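# Lay the sanding block flat on the pad

## Task

Set the sanding block on the pad by itself, in the same resting orientation the goal picture shows, with all of it inside the pad's outline, and without tipping over anything else.

## Robot and tools

Robot: one six-joint arm with a two-finger parallel gripper. Its base sits at (0, 0, +0.119) m in the scene frame and is tilted; in the base frame, up is (-0.180, -0.712, +0.678). Scene frame: origin on the table top under the base, +z up, +y to the left when looking along +x. A camera stand is bolted beside the table. A block on the wrist juts about 10 cm toward the gripper's +x and turns with it.

Frames: reported hand poses, velocities, targets and camera poses are in the arm's base frame. Every offset you command is measured along the Hand target's own axes. Gripper axes: fingers point along +z and close along y. end_effector_position is the spot between the pads when shut; fingertips sit about 19 mm past it when closed and 6 mm when fully open.

The 9-number row (used by execute_actions and move), all plain numbers in [-1, 1], in this order: dx, dy, dz, rx, ry, rz, position, force_limit, speed. The first six are an offset from the Hand target as it stood when the action or move began, not an absolute pose: 1.0 equals 0.6 m for dx, dy, dz, and 180 degrees for the rotation vector rx, ry, rz. Sending the same offset twice moves the hand twice. The last three drive the fingers and are absolute settings: position +1 is fully open (85 mm), about -0.8 is where pads touch, -1 closes until blocked. force_limit and speed run -1 to +1 (speed about 20, 85, 150 mm/s at -1, 0, +1); both begin at +1. A 0 there is a real command, so resend your previous finger numbers to leave the gripper unchanged.

execute_actions: actions is a list of actions; each action is a table of 1 to 15 rows, one per 1/30 s step, and a short table repeats its final row to fill 15 steps. Every row in an action counts from that action's starting Hand target. cameras picks images (names, ["all"] or []); by default images come only for an empty action list, which is also how to just look.

move: target is one row or a list of up to 15 rows, all offsets from the same starting Hand target. speed is in m/s (0.002 to 3.6, default 0.25; turning at twice that in rad/s), one value or one per leg. blend (m) rounds corners in a list; 0 stops at each point. stop_force (N, 3 to 120) ends the path when the wrist sensor feels that much push against the travel; zero (default true) re-zeroes first. Do not use stop_force when backing off something already pressed, or when the move rotates the hand; in a list give each row identical finger numbers. blocking=false returns early and cannot go with stop_force. The path does not avoid obstacles, the hand lags and overshoots more when fast, and routing close past the base can flip the shoulder, so go around it. Result line move: done (within 3 mm and 2 degrees), off_target, moving, held or fault, plus limits (paced: pose clipped; held: steps withheld). Neither done nor off_target proves there is no contact.

wait: seconds 0 to 10, holds the last command. stop: brakes a running move; fingers keep moving. zoom_image: camera (cam_head_left, cam_head_right, cam_wrist) and region [x0, y0, x1, y1] in pixels, max 504 by 504, from the newest image. show_instructions: shows the goal picture. zero_wrist_force: re-zeroes the force/torque readings. finished_scene: scene = this scene's number; irreversible, the goal must hold once the robot lets go.

Results: end_effector_position (m) and end_effector_quat_wxyz in the base frame, may be off by a few cm; Hand target is your last commanded pose after clipping, and your next offsets start there. The hand often rests short of it; any new action, even all zeros, re-requests it, or send the gap as an offset. Orientation commands are clipped to within 32 degrees of the measured one each step. Joint positions, Joint torques (whole drive output, weight included, noisy), Wrist force and Wrist torque in the gripper's axes (surface pushes read as force into the arm; a third line gives the peak since last shown), Tool commands, Motor temperatures, step readings of position. Joint velocities may read within noise. Gripper: object_status 0 moving, 1 blocked while opening, 2 blocked while closing (a grip), 3 reached the command or pads met; position_measured is counts: 3 open, 78 about 60 mm, 130 about 40 mm, 180 about 20 mm, 230 closed. To grip, send -1, keep it, and look for status 2. Stopped fingers only respond to a position change of at least 0.01; to loosen a grip, open first.

Cameras: cam_head_left and cam_head_right (fixed, 896x504, on one bar) and cam_wrist (896x504, on the hand). Calibration lines give K, distortion and T_world_to_cam in the base frame; fixed cameras may have shifted by up to about 2.3 degrees and 9 mm.

Avoid: a force fault (roughly 150 N on any part of the arm or held object) or a torque fault (shoulder and elbow 136 N m, wrists 25.4 N m) freezes the arm for 10 s; this stiff arm can fault if a target lies even slightly past a firm contact. Approach slowly, with stop_force, and pull the target back past the hand to end a push. Do not drop the object from height, release it while it moves, squeeze it hard while it still rests on something, slam into fixed things, knock objects over, or leave anything off the table. Holding loads or stretching the arm heats motors; at 85 °C the brakes lock for 30 to 60 s or more. Objects may occasionally get nudged by outside pushes.

Each tool is called after "Call:" by a JSON object that holds its "name" and its "arguments", one argument or row to a line.

Reference images:

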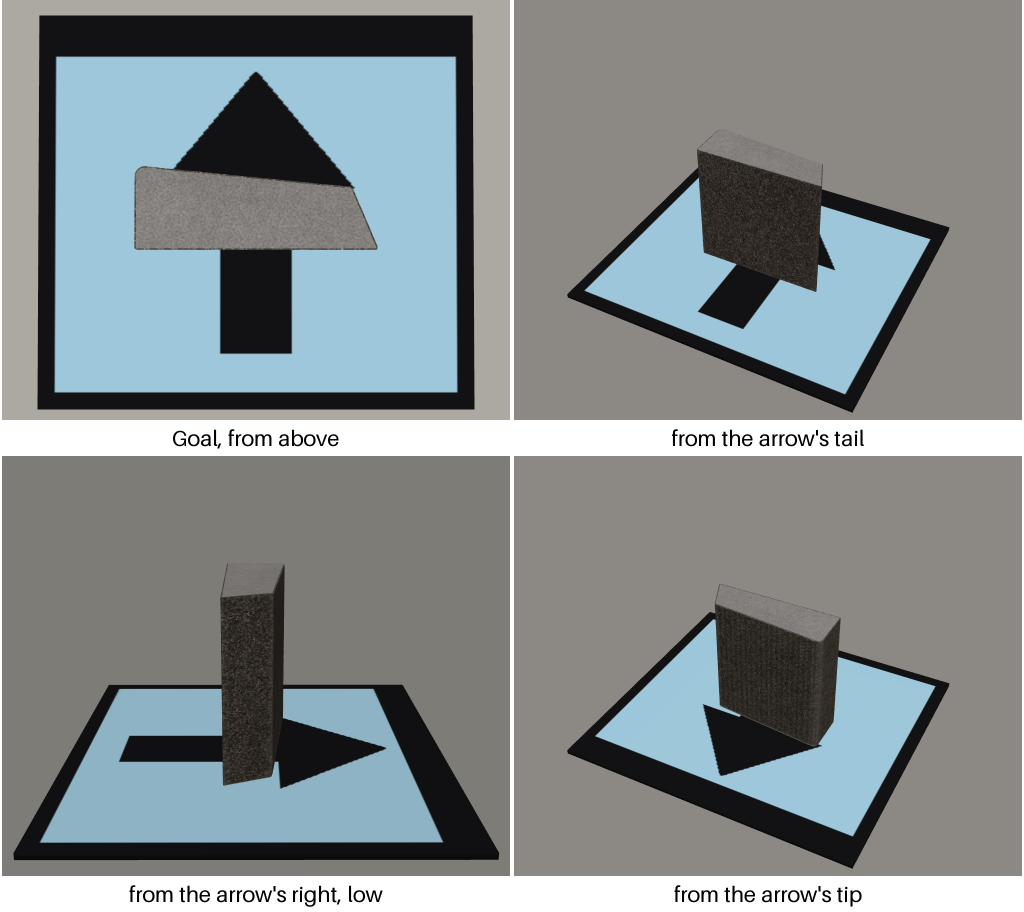

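## Session

Call:
{"name": "execute_actions", "arguments": {
  "actions": []
}}

Scene clock: 0.00 s.
end_effector_position=(+0.1673, -0.0624, +0.3893) position_measured=3 object_status=3 end_effector_quat_wxyz=(-0.308, +0.110, +0.934, +0.142)
Joint positions: [-0.85 -1.923 1.698 -0.677 -1.761 -0.55]
Joint velocities: within noise
Joint torques (N m): no reading
Motor temperatures (°C): [31 23 31 38 37 40]
Wrist force (N): no reading
Wrist torque (N m): no reading
Wrist force, peak (N): no reading
Hand target: +0.1673, -0.0624, +0.3893; -0.308, +0.110, +0.934, +0.142
Tool commands: gripper/position=+1.0 gripper/force_limit=+1.0 gripper/speed=+1.0

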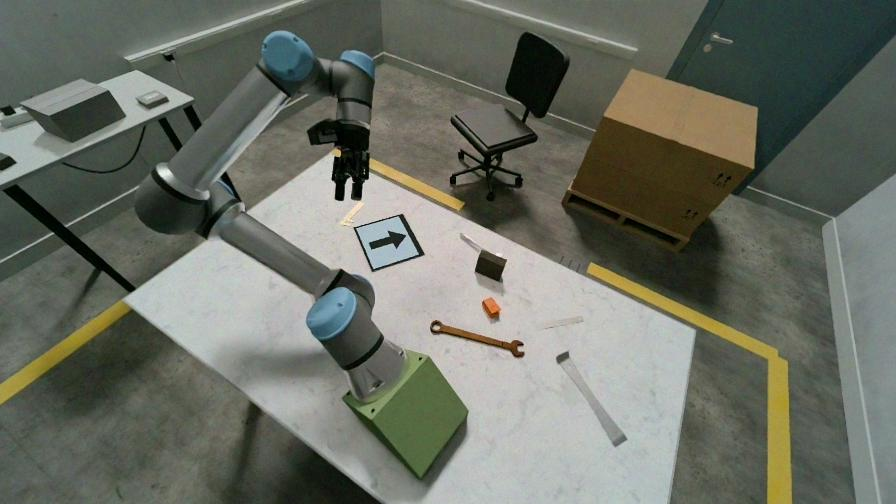

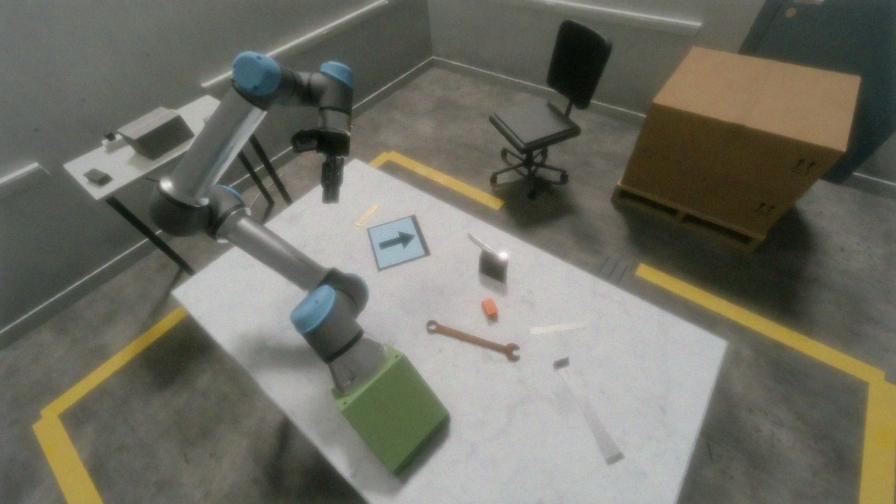

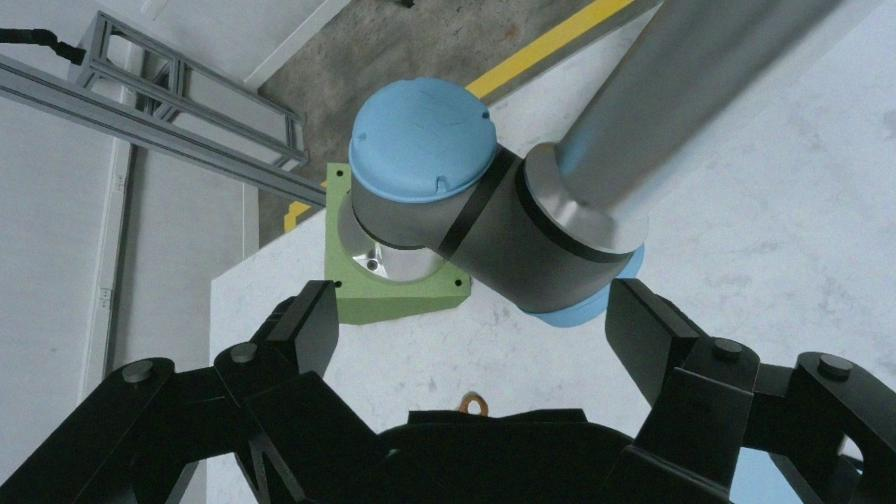

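Call:
{"name": "zoom_image", "arguments": {
  "camera": "cam_head_left",
  "region": [320, 180, 640, 360]
}}

Call:
{"name": "zoom_image", "arguments": {
  "camera": "cam_head_right",
  "region": [340, 190, 660, 370]
}}

Call:
{"name": "zoom_image", "arguments": {
  "camera": "cam_head_left",
  "region": [450, 225, 530, 325]
}}

Call:
{"name": "zoom_image", "arguments": {
  "camera": "cam_head_right",
  "region": [450, 225, 530, 325]
}}

Call:
{"name": "zoom_image", "arguments": {
  "camera": "cam_head_left",
  "region": [340, 195, 440, 285]
}}

Scaled by 1.575 from the camera's 896x504 image, which has a finer 1280x720 frame.

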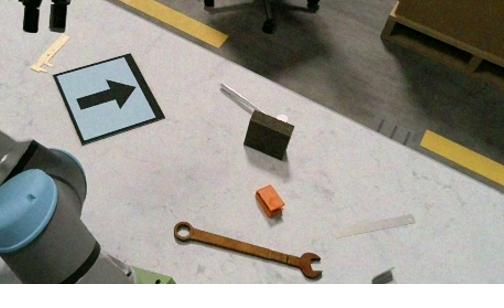

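Scaled by 1.575 from the camera's 896x504 image, which has a finer 1280x720 frame.

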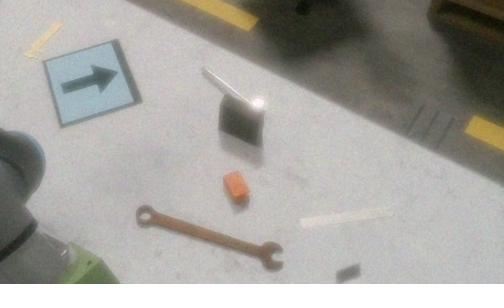

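Scaled by 5.040 from the camera's 896x504 image, which has a finer 1280x720 frame.

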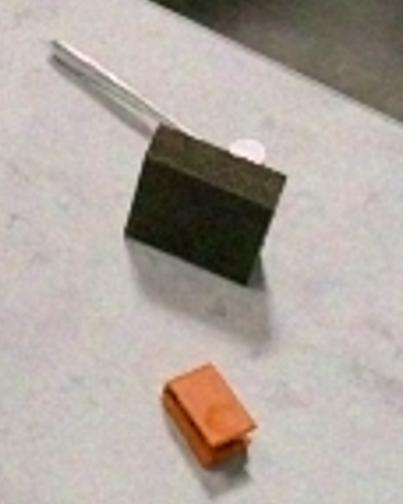

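Scaled by 5.040 from the camera's 896x504 image, which has a finer 1280x720 frame.

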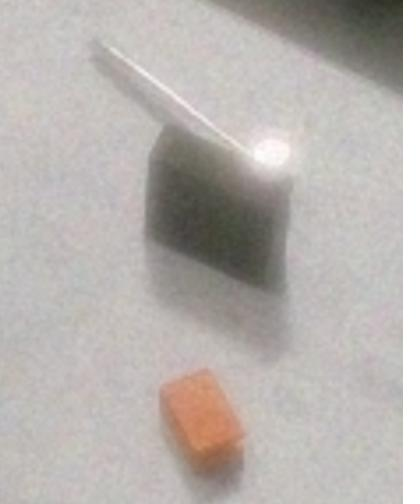

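Scaled by 5.040 from the camera's 896x504 image, which has a finer 1280x720 frame.

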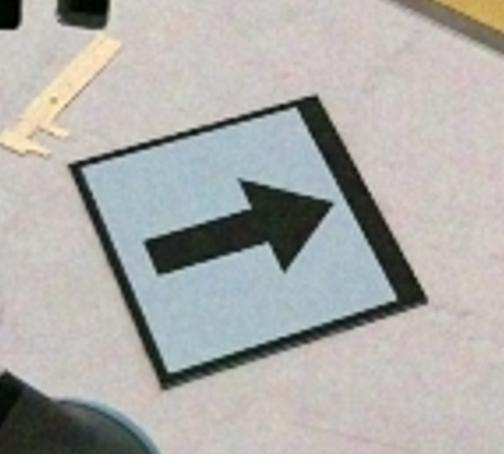

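Call:
{"name": "move", "arguments": {
  "target": [-0.4924, -0.2834, 0.051, -0.1719, -0.2101, -0.1248, 1, 1, 1],
  "speed": 0.3,
  "cameras": ["all"]
}}

Scene clock: 50.63 s.
end_effector_position=(+0.3333, -0.2460, +0.1530) position_measured=3 object_status=3 end_effector_quat_wxyz=(+0.078, +0.046, +0.915, +0.393)
Joint positions: [-1.242 -1.383 1.876 -1.327 -1.16 -1.301]
Joint torques (N m): [-7.88 15.76 -30.67 -5.01 1.94 -2.01]
Wrist force (N): [0.4 1.0 0.2]
Wrist torque (N m): [0.12 0.04 0.24]
Wrist force, peak (N): [1.0 1.2 -0.2]
Hand target: +0.3334, -0.2460, +0.1530; +0.078, +0.046, +0.915, +0.393
Off the commanded pose: 0.000 m, 0 deg.
move: done
camera_calibration:
cam_wrist: T_world_to_cam=[[0.0294007, 0.678693, 0.733833, 0.0560083], [0.858427, -0.39326, 0.329318, -0.417746], [0.512093, 0.62026, -0.594171, 0.198194], [0, 0, 0, 1]] pos_world=[0.255463, -0.325227, 0.214232]

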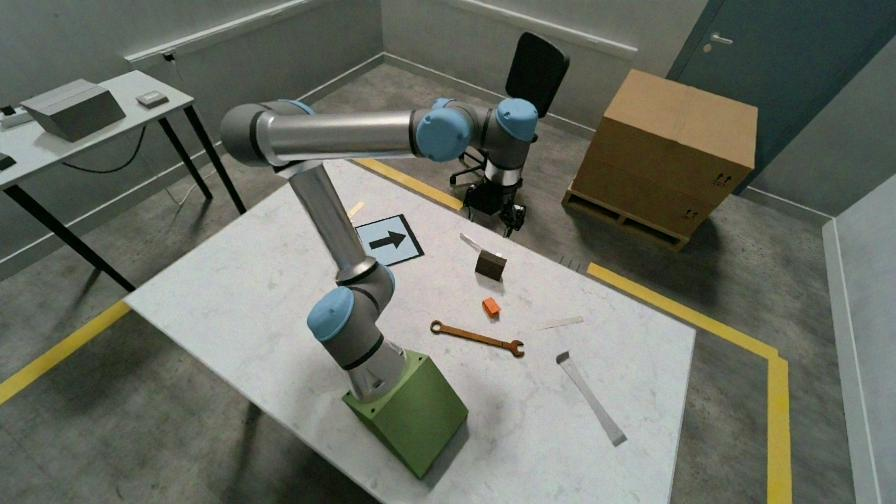

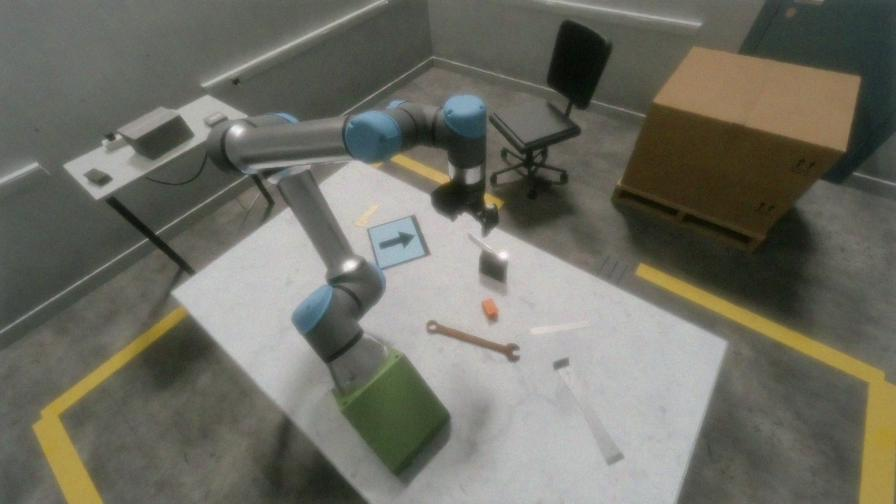

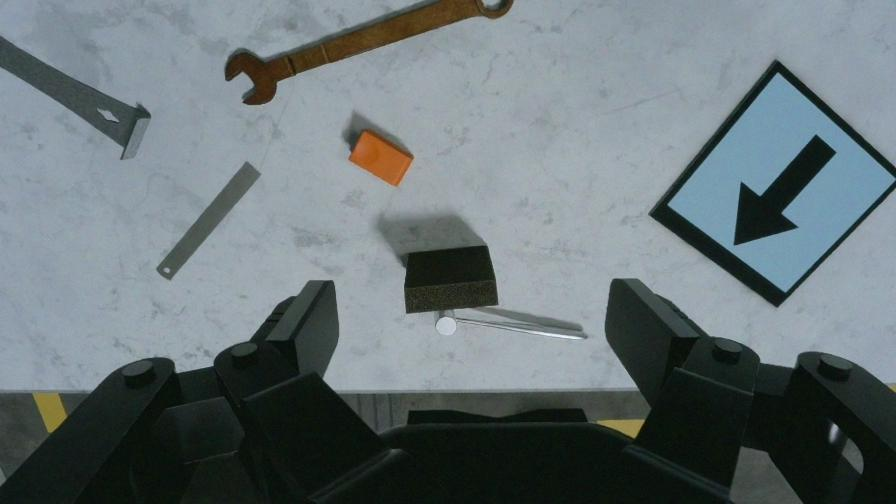

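Call:
{"name": "zoom_image", "arguments": {
  "camera": "cam_wrist",
  "region": [360, 200, 600, 350]
}}

Call:
{"name": "zoom_image", "arguments": {
  "camera": "cam_wrist",
  "region": [640, 50, 896, 320]
}}

Scaled by 2.100 from the camera's 896x504 image, which has a finer 1280x720 frame.

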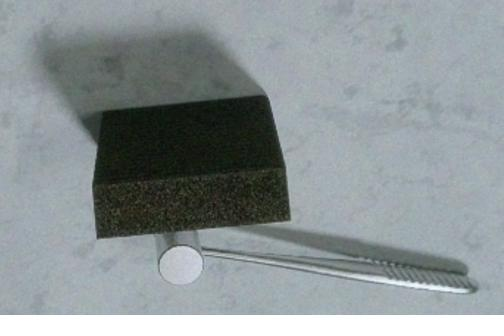

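Scaled by 1.867 from the camera's 896x504 image, which has a finer 1280x720 frame.

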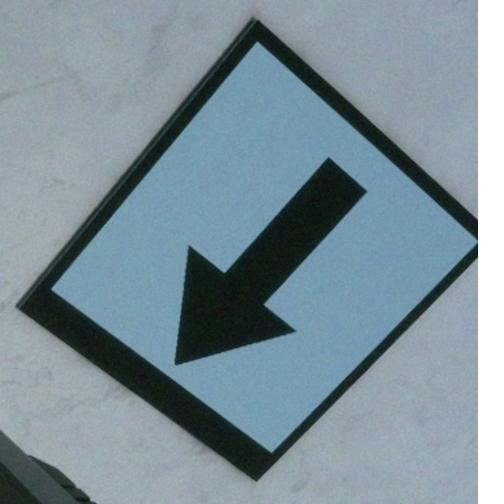

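Call:
{"name": "move", "arguments": {
  "target": [
    [-0.1, -0.2333, 0, -0.152, 0.152, 0.215, 1, 1, 1],
    [-0.2, -0.2667, 0.2967, -0.304, 0.304, 0.4301, 1, 1, 1]
  ],
  "blend": [0.05, 0],
  "speed": 0.3,
  "cameras": ["all"]
}}

Scene clock: 89.67 s.
end_effector_position=(+0.4796, -0.2468, -0.0713) position_measured=3 object_status=3 end_effector_quat_wxyz=(+0.536, -0.363, -0.373, -0.664)
Joint positions: [-1.006 -0.026 0.818 -0.215 -0.996 -0.46]
Joint torques (N m): [-25.32 -36.53 -25.56 4.09 1.32 -1.37]
Wrist force (N): [-0.1 -0.4 0.4]
Wrist torque (N m): [-0.12 -0.01 0.10]
Wrist force, peak (N): [0.7 2.3 0.1]
Hand target: +0.4796, -0.2468, -0.0713; +0.536, -0.363, -0.373, -0.664
Off the commanded pose: 0.000 m, 0 deg.
move: done
camera_calibration:
cam_wrist: T_world_to_cam=[[0.98382, -0.151814, 0.0951354, -0.491316], [0.111895, 0.105956, -0.988055, -0.0823725], [0.139921, 0.982713, 0.121229, 0.30946], [0, 0, 0, 1]] pos_world=[0.449283, -0.369972, -0.0721625]

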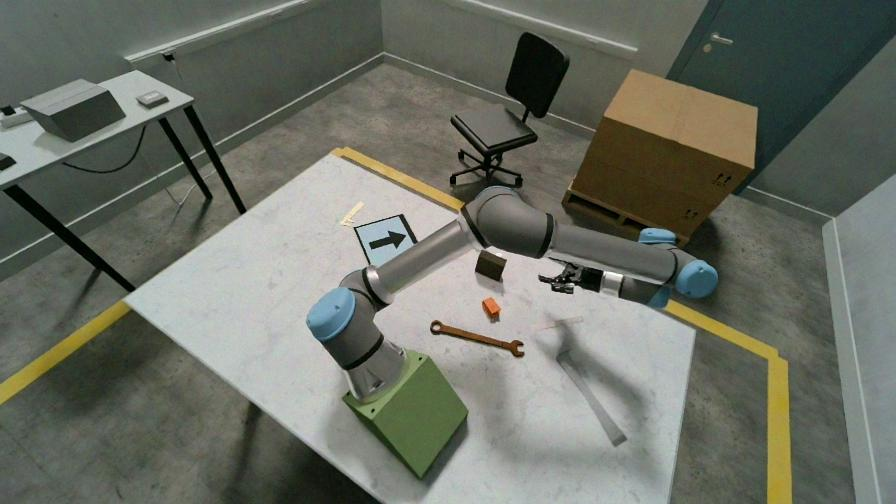

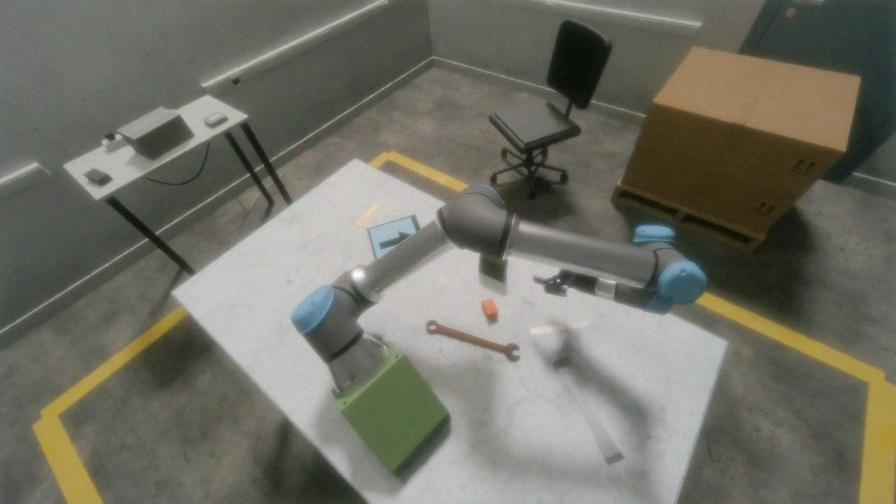

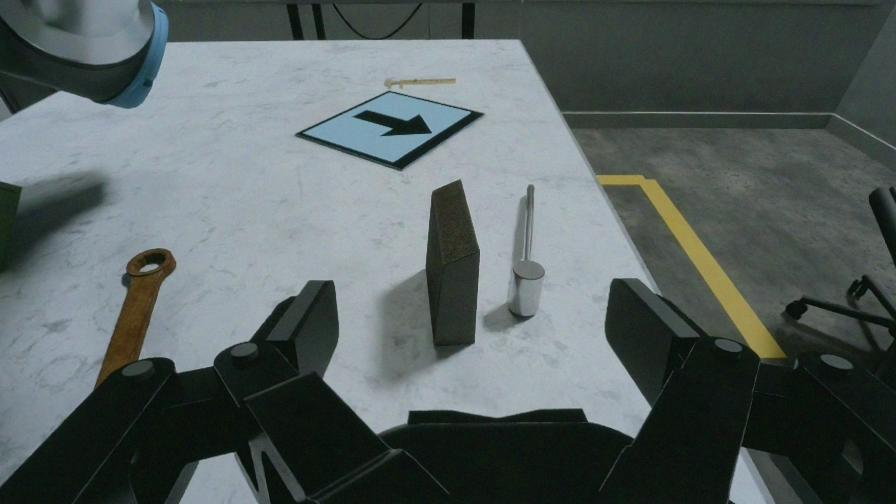

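Call:
{"name": "zoom_image", "arguments": {
  "camera": "cam_wrist",
  "region": [380, 160, 580, 360]
}}

Call:
{"name": "zoom_image", "arguments": {
  "camera": "cam_wrist",
  "region": [420, 240, 500, 350]
}}

Scaled by 2.520 from the camera's 896x504 image, which has a finer 1280x720 frame.

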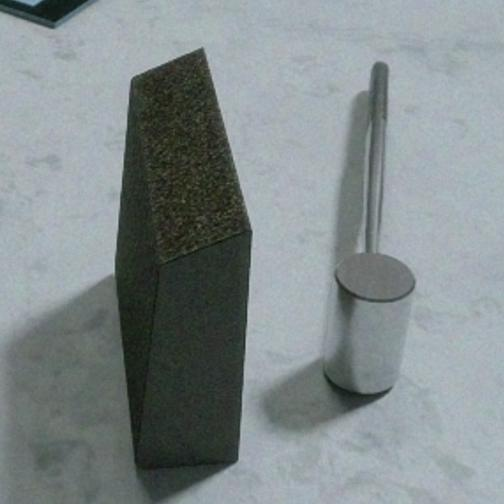

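Scaled by 4.582 from the camera's 896x504 image, which has a finer 1280x720 frame.

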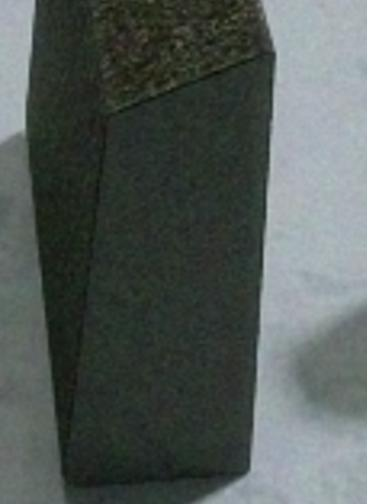

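Call:
{"name": "move", "arguments": {
  "target": [-0.0705, 0.0095, 0.083, 0.0287, -0.0306, -0.0117, 0.1, -1, 0],
  "speed": 0.2,
  "cameras": ["cam_wrist", "cam_head_left"]
}}

Call:
{"name": "zoom_image", "arguments": {
  "camera": "cam_wrist",
  "region": [290, 120, 690, 420]
}}

Scene clock: 164.33 s.
end_effector_position=(+0.4961, -0.1849, -0.0852) position_measured=117 object_status=3 end_effector_quat_wxyz=(+0.521, -0.363, -0.434, -0.638)
Joint positions: [-0.917 -0.105 0.957 -0.397 -0.957 -0.464]
Joint torques (N m): [-26.78 -62.93 -9.06 -1.52 1.47 1.84]
Wrist force (N): [0.0 0.0 0.5]
Wrist torque (N m): [-0.06 -0.02 0.10]
Wrist force, peak (N): [-0.7 0.1 1.6]
Hand target: +0.4961, -0.1849, -0.0852; +0.521, -0.363, -0.435, -0.638
Off the commanded pose: 0.000 m, 0 deg.
move: done
camera_calibration:
cam_wrist: T_world_to_cam=[[0.98245, -0.0855635, 0.165744, -0.477949], [0.166589, 0.00277786, -0.986023, -0.150591], [0.0839071, 0.996329, 0.016983, 0.269425], [0, 0, 0, 1]] pos_world=[0.472041, -0.308913, -0.0738442]
Images, in order (width x height): cam_head_left 896x504, cam_wrist 896x504.

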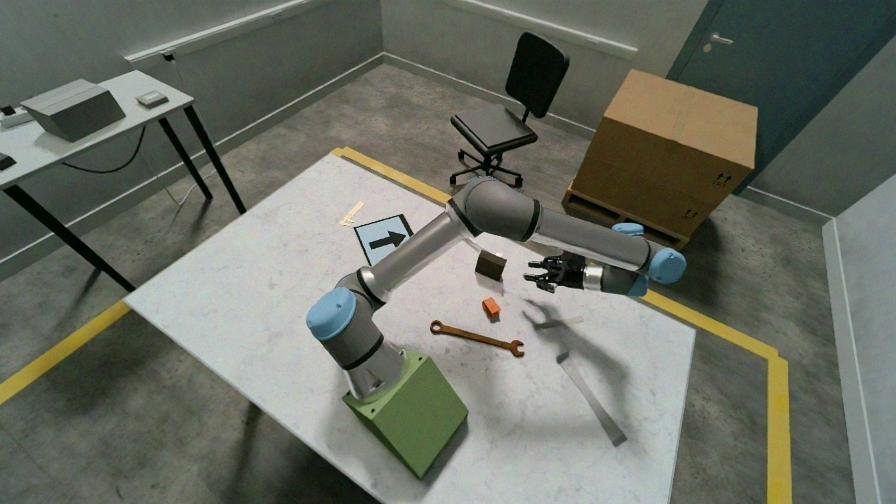

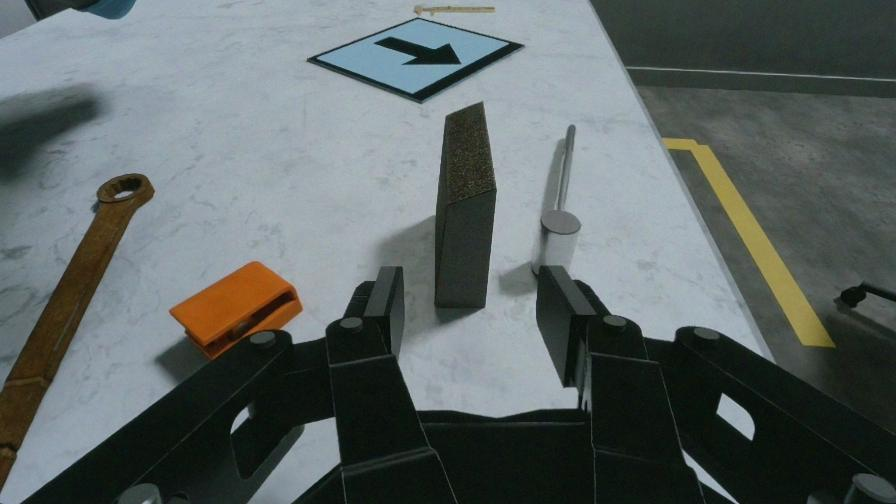

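Scaled by 1.260 from the camera's 896x504 image, which has a finer 1280x720 frame.

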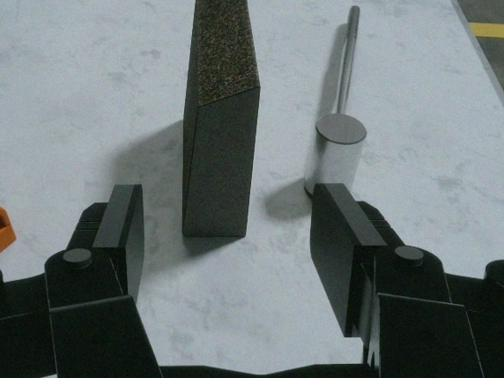

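Call:
{"name": "move", "arguments": {
  "target": [0, 0.0028, 0.1833, 0, 0, 0, 0.1, -1, 0],
  "speed": 0.08,
  "stop_force": 10,
  "cameras": ["cam_wrist", "cam_head_left"]
}}

Call:
{"name": "zoom_image", "arguments": {
  "camera": "cam_wrist",
  "region": [330, 160, 630, 440]
}}

Scene clock: 182.77 s.
end_effector_position=(+0.4989, -0.0823, -0.0455) position_measured=117 object_status=3 end_effector_quat_wxyz=(+0.521, -0.363, -0.435, -0.638)
Joint positions: [-0.803 -0.276 1.267 -0.496 -0.856 -0.53]
Joint torques (N m): [-25.67 -55.43 -6.29 -1.13 1.37 -1.76]
Wrist force (N): [-0.1 -0.2 0.8]
Wrist torque (N m): [-0.12 -0.02 0.29]
Wrist force, peak (N): [0.0 -0.2 1.4]
Hand target: +0.4989, -0.0823, -0.0455; +0.521, -0.363, -0.435, -0.638
Off the commanded pose: 0.000 m, 0 deg.
move: done
camera_calibration:
cam_wrist: T_world_to_cam=[[0.982433, -0.0855318, 0.165859, -0.478499], [0.166686, 0.0025711, -0.986007, -0.112188], [0.0839085, 0.996332, 0.0167829, 0.166284], [0, 0, 0, 1]] pos_world=[0.474841, -0.206313, -0.0340454]
Images, in order (width x height): cam_head_left 896x504, cam_wrist 896x504.

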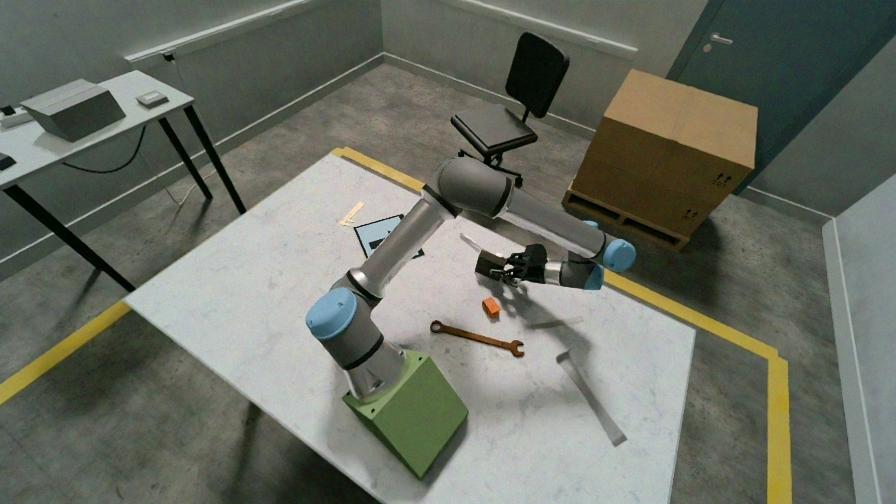

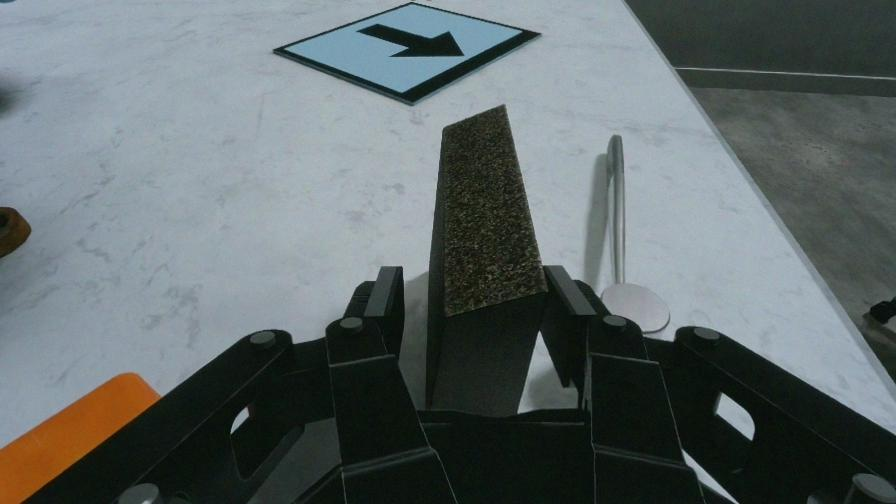

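Scaled by 1.680 from the camera's 896x504 image, which has a finer 1280x720 frame.

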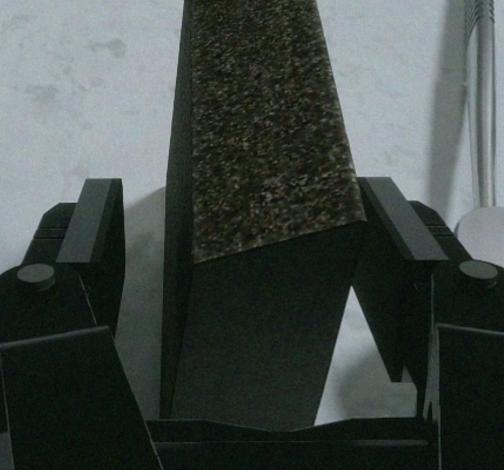

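Call:
{"name": "move", "arguments": {
  "target": [0, 0.0025, 0, 0, 0, 0, 0.1, -1, 0],
  "speed": 0.05
}}

Call:
{"name": "move", "arguments": {
  "target": [0, 0, 0, 0, 0, 0, -1, -1, -1],
  "speed": 0.05,
  "cameras": ["cam_wrist", "cam_head_left"]
}}

Scene clock: 190.57 s.
end_effector_position=(+0.5003, -0.0825, -0.0452) position_measured=117 object_status=3 end_effector_quat_wxyz=(+0.521, -0.363, -0.435, -0.638)
Joint positions: [-0.801 -0.274 1.262 -0.492 -0.854 -0.531]
Joint torques (N m): [-25.23 -26.46 -23.8 3.96 1.36 -1.94]
Wrist force (N): [-0.2 -0.2 0.8]
Wrist torque (N m): [-0.12 0.00 0.29]
Wrist force, peak (N): [-0.1 -0.3 0.9]
Hand target: +0.5004, -0.0825, -0.0452; +0.521, -0.363, -0.435, -0.638
Off the commanded pose: 0.000 m, 0 deg.
move: done

Scene clock: 191.77 s.
end_effector_position=(+0.5004, -0.0825, -0.0452) position_measured=166 object_status=0 end_effector_quat_wxyz=(+0.521, -0.363, -0.435, -0.638)
Joint positions: [-0.801 -0.274 1.262 -0.491 -0.854 -0.531]
Joint torques (N m): [-26.38 -27.84 -22.66 3.94 1.14 -1.83]
Wrist force (N): [0.4 0.1 0.1]
Wrist torque (N m): [-0.13 -0.04 0.28]
Wrist force, peak (N): [-0.3 -0.2 0.8]
Hand target: +0.5004, -0.0825, -0.0452; +0.521, -0.363, -0.435, -0.638
Off the commanded pose: 0.000 m, 0 deg.
move: done
camera_calibration:
cam_wrist: T_world_to_cam=[[0.982433, -0.0855318, 0.165859, -0.480015], [0.166686, 0.0025711, -0.986007, -0.11224], [0.0839085, 0.996332, 0.0167829, 0.166255], [0, 0, 0, 1]] pos_world=[0.476341, -0.206413, -0.0338454]
Images, in order (width x height): cam_head_left 896x504, cam_wrist 896x504.

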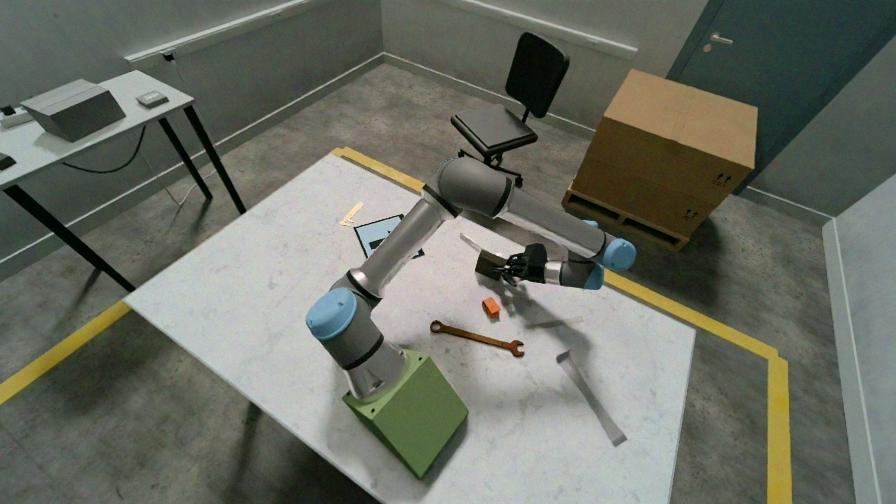

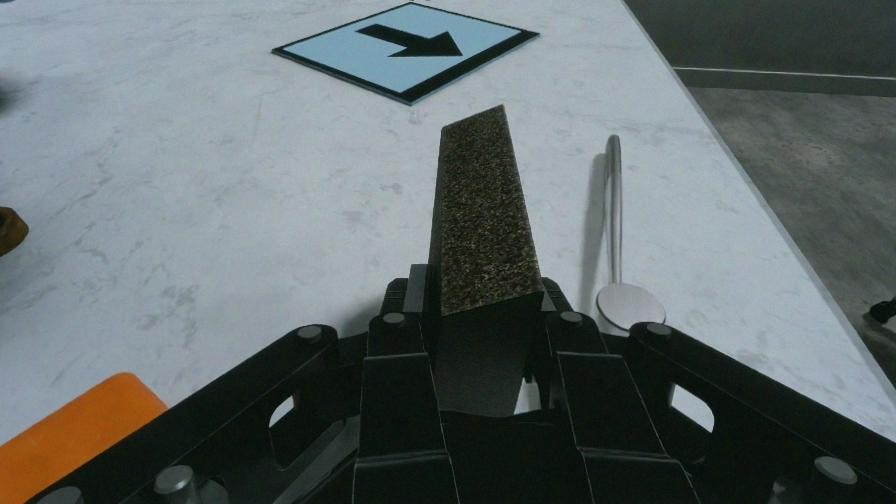

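Call:
{"name": "move", "arguments": {
  "target": [0.068, 0, -0.0317, 0, 0, 0, -1, -1, -1],
  "speed": 0.1,
  "cameras": ["cam_wrist", "cam_head_left"]
}}

Scene clock: 202.27 s.
end_effector_position=(+0.4923, -0.1144, -0.0148) position_measured=166 object_status=2 end_effector_quat_wxyz=(+0.521, -0.363, -0.435, -0.638)
Joint positions: [-0.849 -0.323 1.26 -0.459 -0.896 -0.503]
Joint torques (N m): [-50.16 -55.63 -24.85 4.04 -3.12 1.57]
Wrist force (N): [-0.2 -0.2 0.6]
Wrist torque (N m): [-0.11 -0.01 0.10]
Wrist force, peak (N): [-1.4 -0.1 1.3]
Hand target: +0.4923, -0.1145, -0.0147; +0.521, -0.363, -0.435, -0.638
Off the commanded pose: 0.000 m, 0 deg.
move: done
camera_calibration:
cam_wrist: T_world_to_cam=[[0.982452, -0.0855217, 0.165753, -0.479859], [0.166581, 0.00257952, -0.986024, -0.0806833], [0.0838989, 0.996333, 0.0167805, 0.19831], [0, 0, 0, 1]] pos_world=[0.468241, -0.238413, -0.00334516]
Images, in order (width x height): cam_head_left 896x504, cam_wrist 896x504.

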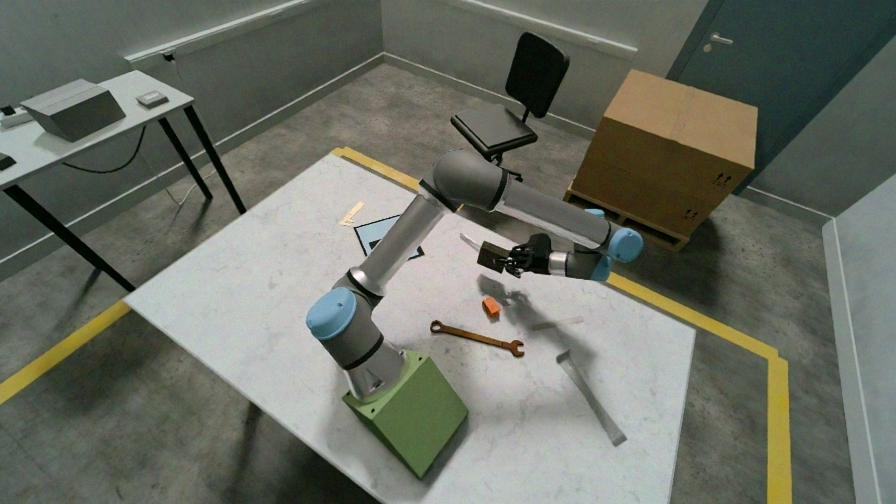

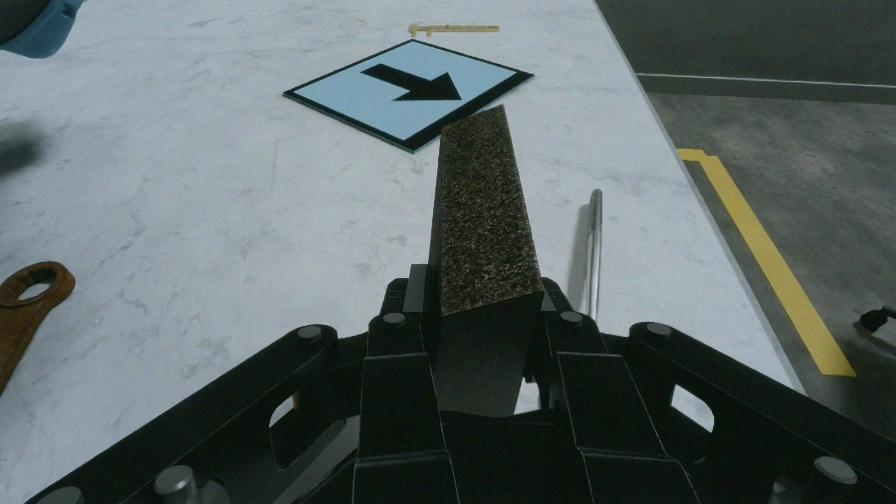

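Call:
{"name": "move", "arguments": {
  "target": [
    [0.151, 0, -0.0704, 0, 0, 0, -1, -1, -1],
    [0.4178, -0.0927, 0.5097, 0.2804, -0.2079, -0.7707, -1, -1, -1]
  ],
  "speed": [0.2, 0.3],
  "blend": [0.05, 0],
  "cameras": ["cam_wrist", "cam_head_left", "cam_head_right"]
}}

Scene clock: 214.30 s.
end_effector_position=(+0.3926, +0.0875, +0.3150) position_measured=166 object_status=2 end_effector_quat_wxyz=(+0.427, -0.313, +0.755, +0.388)
Joint positions: [-0.859 -1.96 2.164 -0.924 -0.534 -2.151]
Joint torques (N m): [-23.34 -1.87 -9.48 0.79 3.1 -1.96]
Wrist force (N): [-0.1 2.0 0.4]
Wrist torque (N m): [0.23 0.11 0.22]
Wrist force, peak (N): [-0.3 2.7 0.6]
Hand target: +0.3926, +0.0876, +0.3150; +0.427, -0.313, +0.755, +0.388
Off the commanded pose: 0.000 m, 0 deg.
move: done
camera_calibration:
cam_wrist: T_world_to_cam=[[-0.803613, 0.496395, 0.328326, 0.179759], [0.2806, -0.17049, 0.944562, -0.377183], [0.524852, 0.851191, -0.00228025, -0.154481], [0, 0, 0, 1]] pos_world=[0.331374, -0.0220449, 0.296901]

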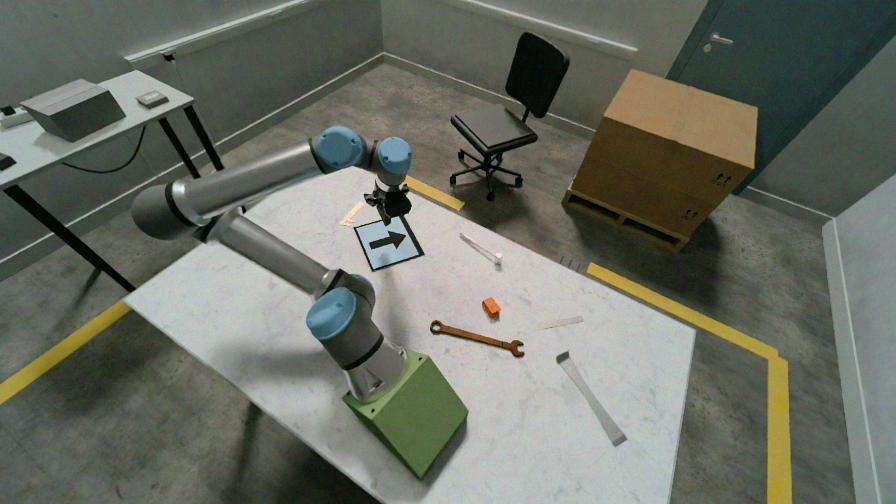

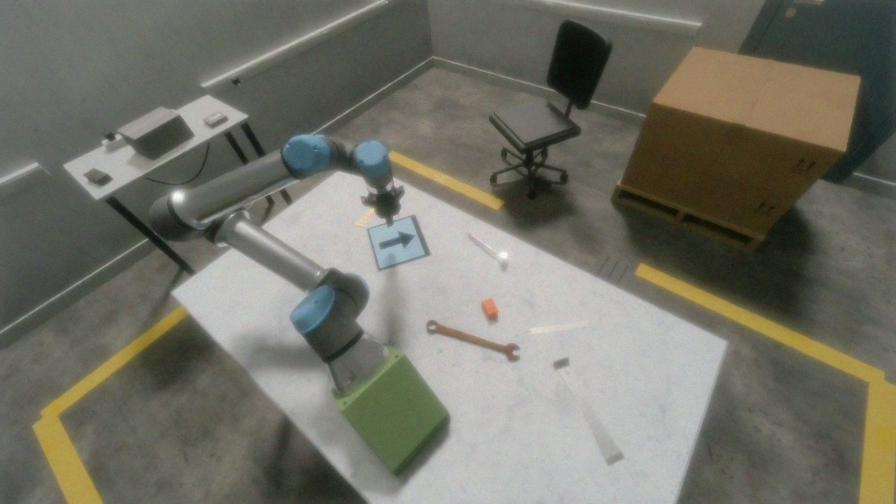

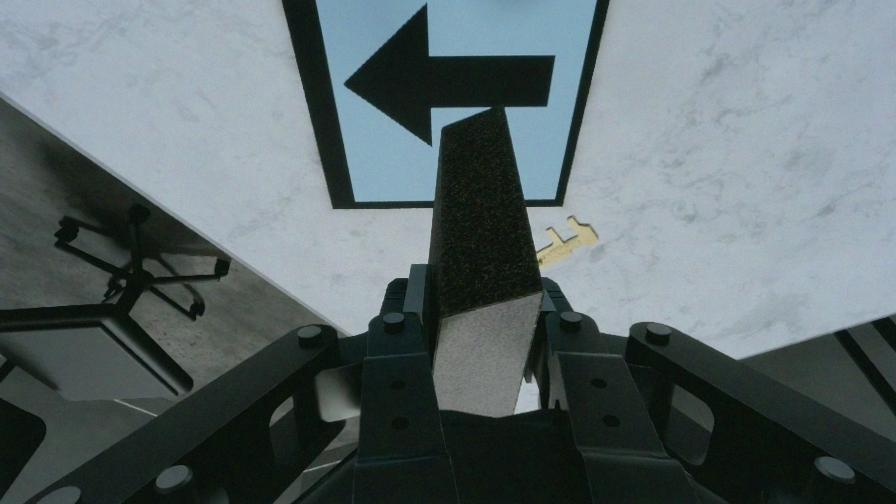

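Call:
{"name": "zoom_image", "arguments": {
  "camera": "cam_wrist",
  "region": [270, 0, 630, 300]
}}

Call:
{"name": "zoom_image", "arguments": {
  "camera": "cam_wrist",
  "region": [410, 90, 590, 270]
}}

Call:
{"name": "zoom_image", "arguments": {
  "camera": "cam_wrist",
  "region": [300, 150, 480, 300]
}}

Call:
{"name": "zoom_image", "arguments": {
  "camera": "cam_head_left",
  "region": [330, 120, 470, 290]
}}

Scaled by 1.400 from the camera's 896x504 image, which has a finer 1280x720 frame.

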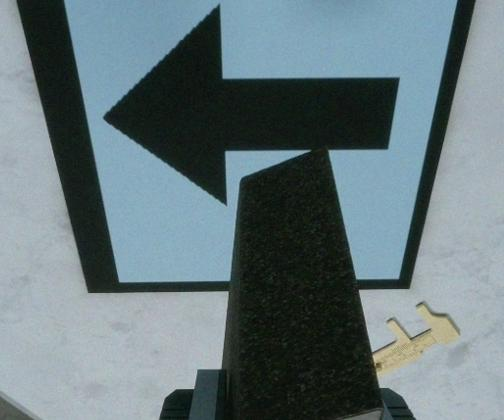

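Scaled by 2.800 from the camera's 896x504 image, which has a finer 1280x720 frame.

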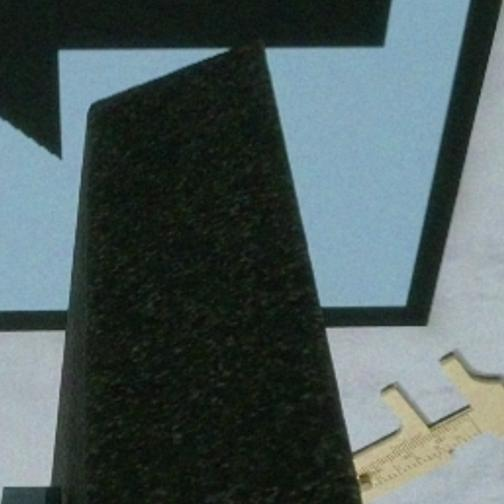

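Scaled by 2.800 from the camera's 896x504 image, which has a finer 1280x720 frame.

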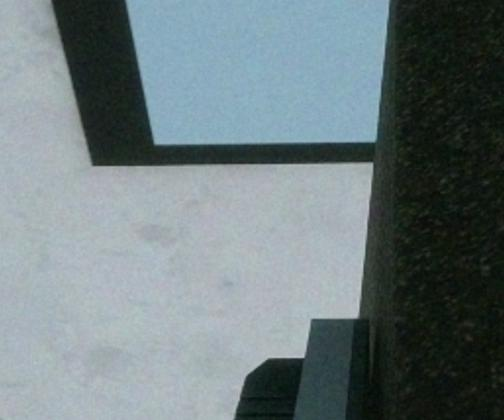

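Scaled by 2.965 from the camera's 896x504 image, which has a finer 1280x720 frame.

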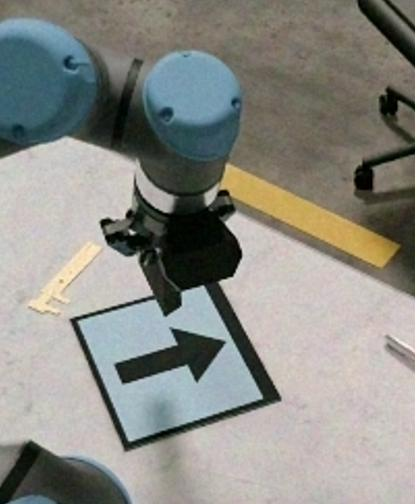

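Call:
{"name": "move", "arguments": {
  "target": [0.0657, -0.0063, 0.1717, 0, 0, 0, -1, -1, -1],
  "speed": 0.15,
  "cameras": ["cam_wrist", "cam_head_left", "cam_head_right"]
}}

Scene clock: 258.73 s.
end_effector_position=(+0.4196, +0.1678, +0.2443) position_measured=166 object_status=2 end_effector_quat_wxyz=(+0.427, -0.313, +0.755, +0.388)
Joint positions: [-0.589 -1.909 2.428 -1.695 -0.372 -1.646]
Joint torques (N m): [4.61 -11.35 -10.12 -4.57 -1.47 1.55]
Wrist force (N): [-0.1 1.8 0.1]
Wrist torque (N m): [0.21 0.10 0.00]
Wrist force, peak (N): [0.9 2.2 1.0]
Hand target: +0.4197, +0.1678, +0.2443; +0.427, -0.313, +0.755, +0.388
Off the commanded pose: 0.000 m, 0 deg.
move: done
camera_calibration:
cam_wrist: T_world_to_cam=[[-0.803722, 0.496288, 0.328222, 0.184957], [0.280427, -0.170572, 0.944598, -0.304259], [0.524778, 0.851236, -0.00208002, -0.237238], [0, 0, 0, 1]] pos_world=[0.358474, 0.0582554, 0.226202]

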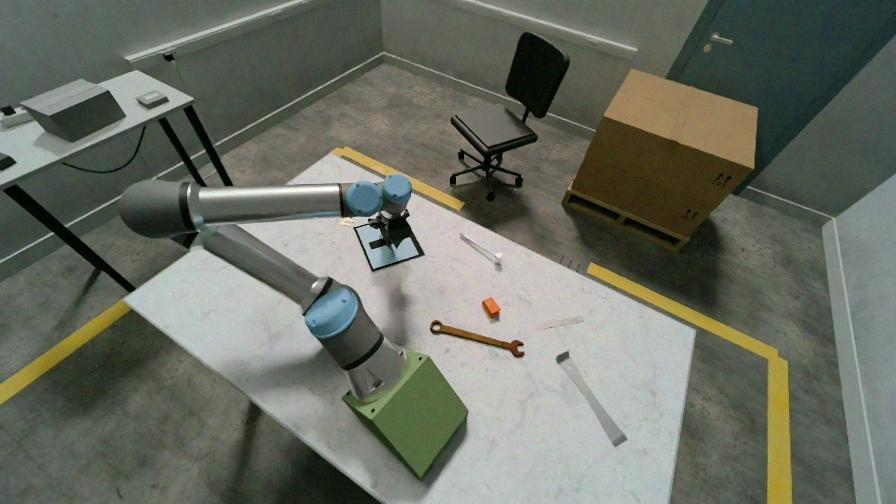

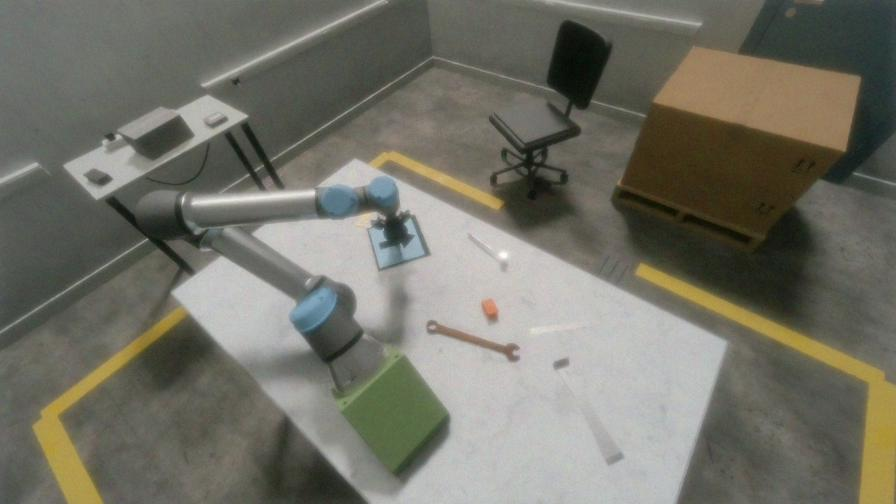

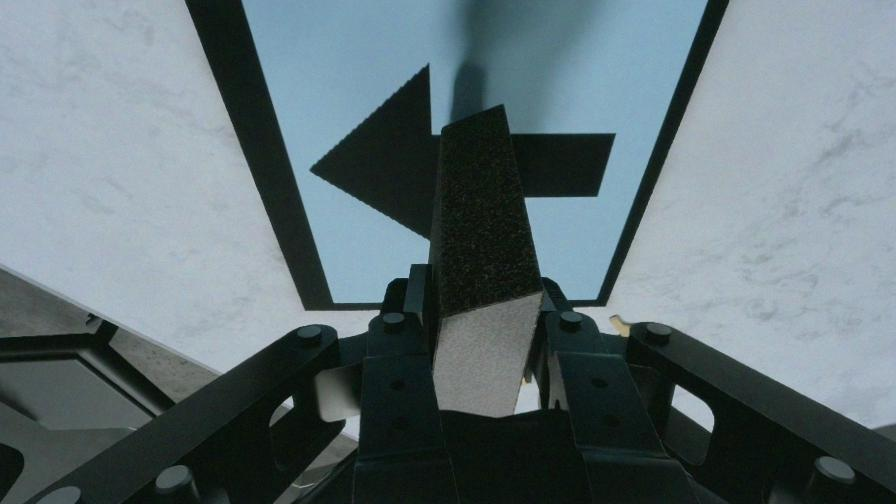

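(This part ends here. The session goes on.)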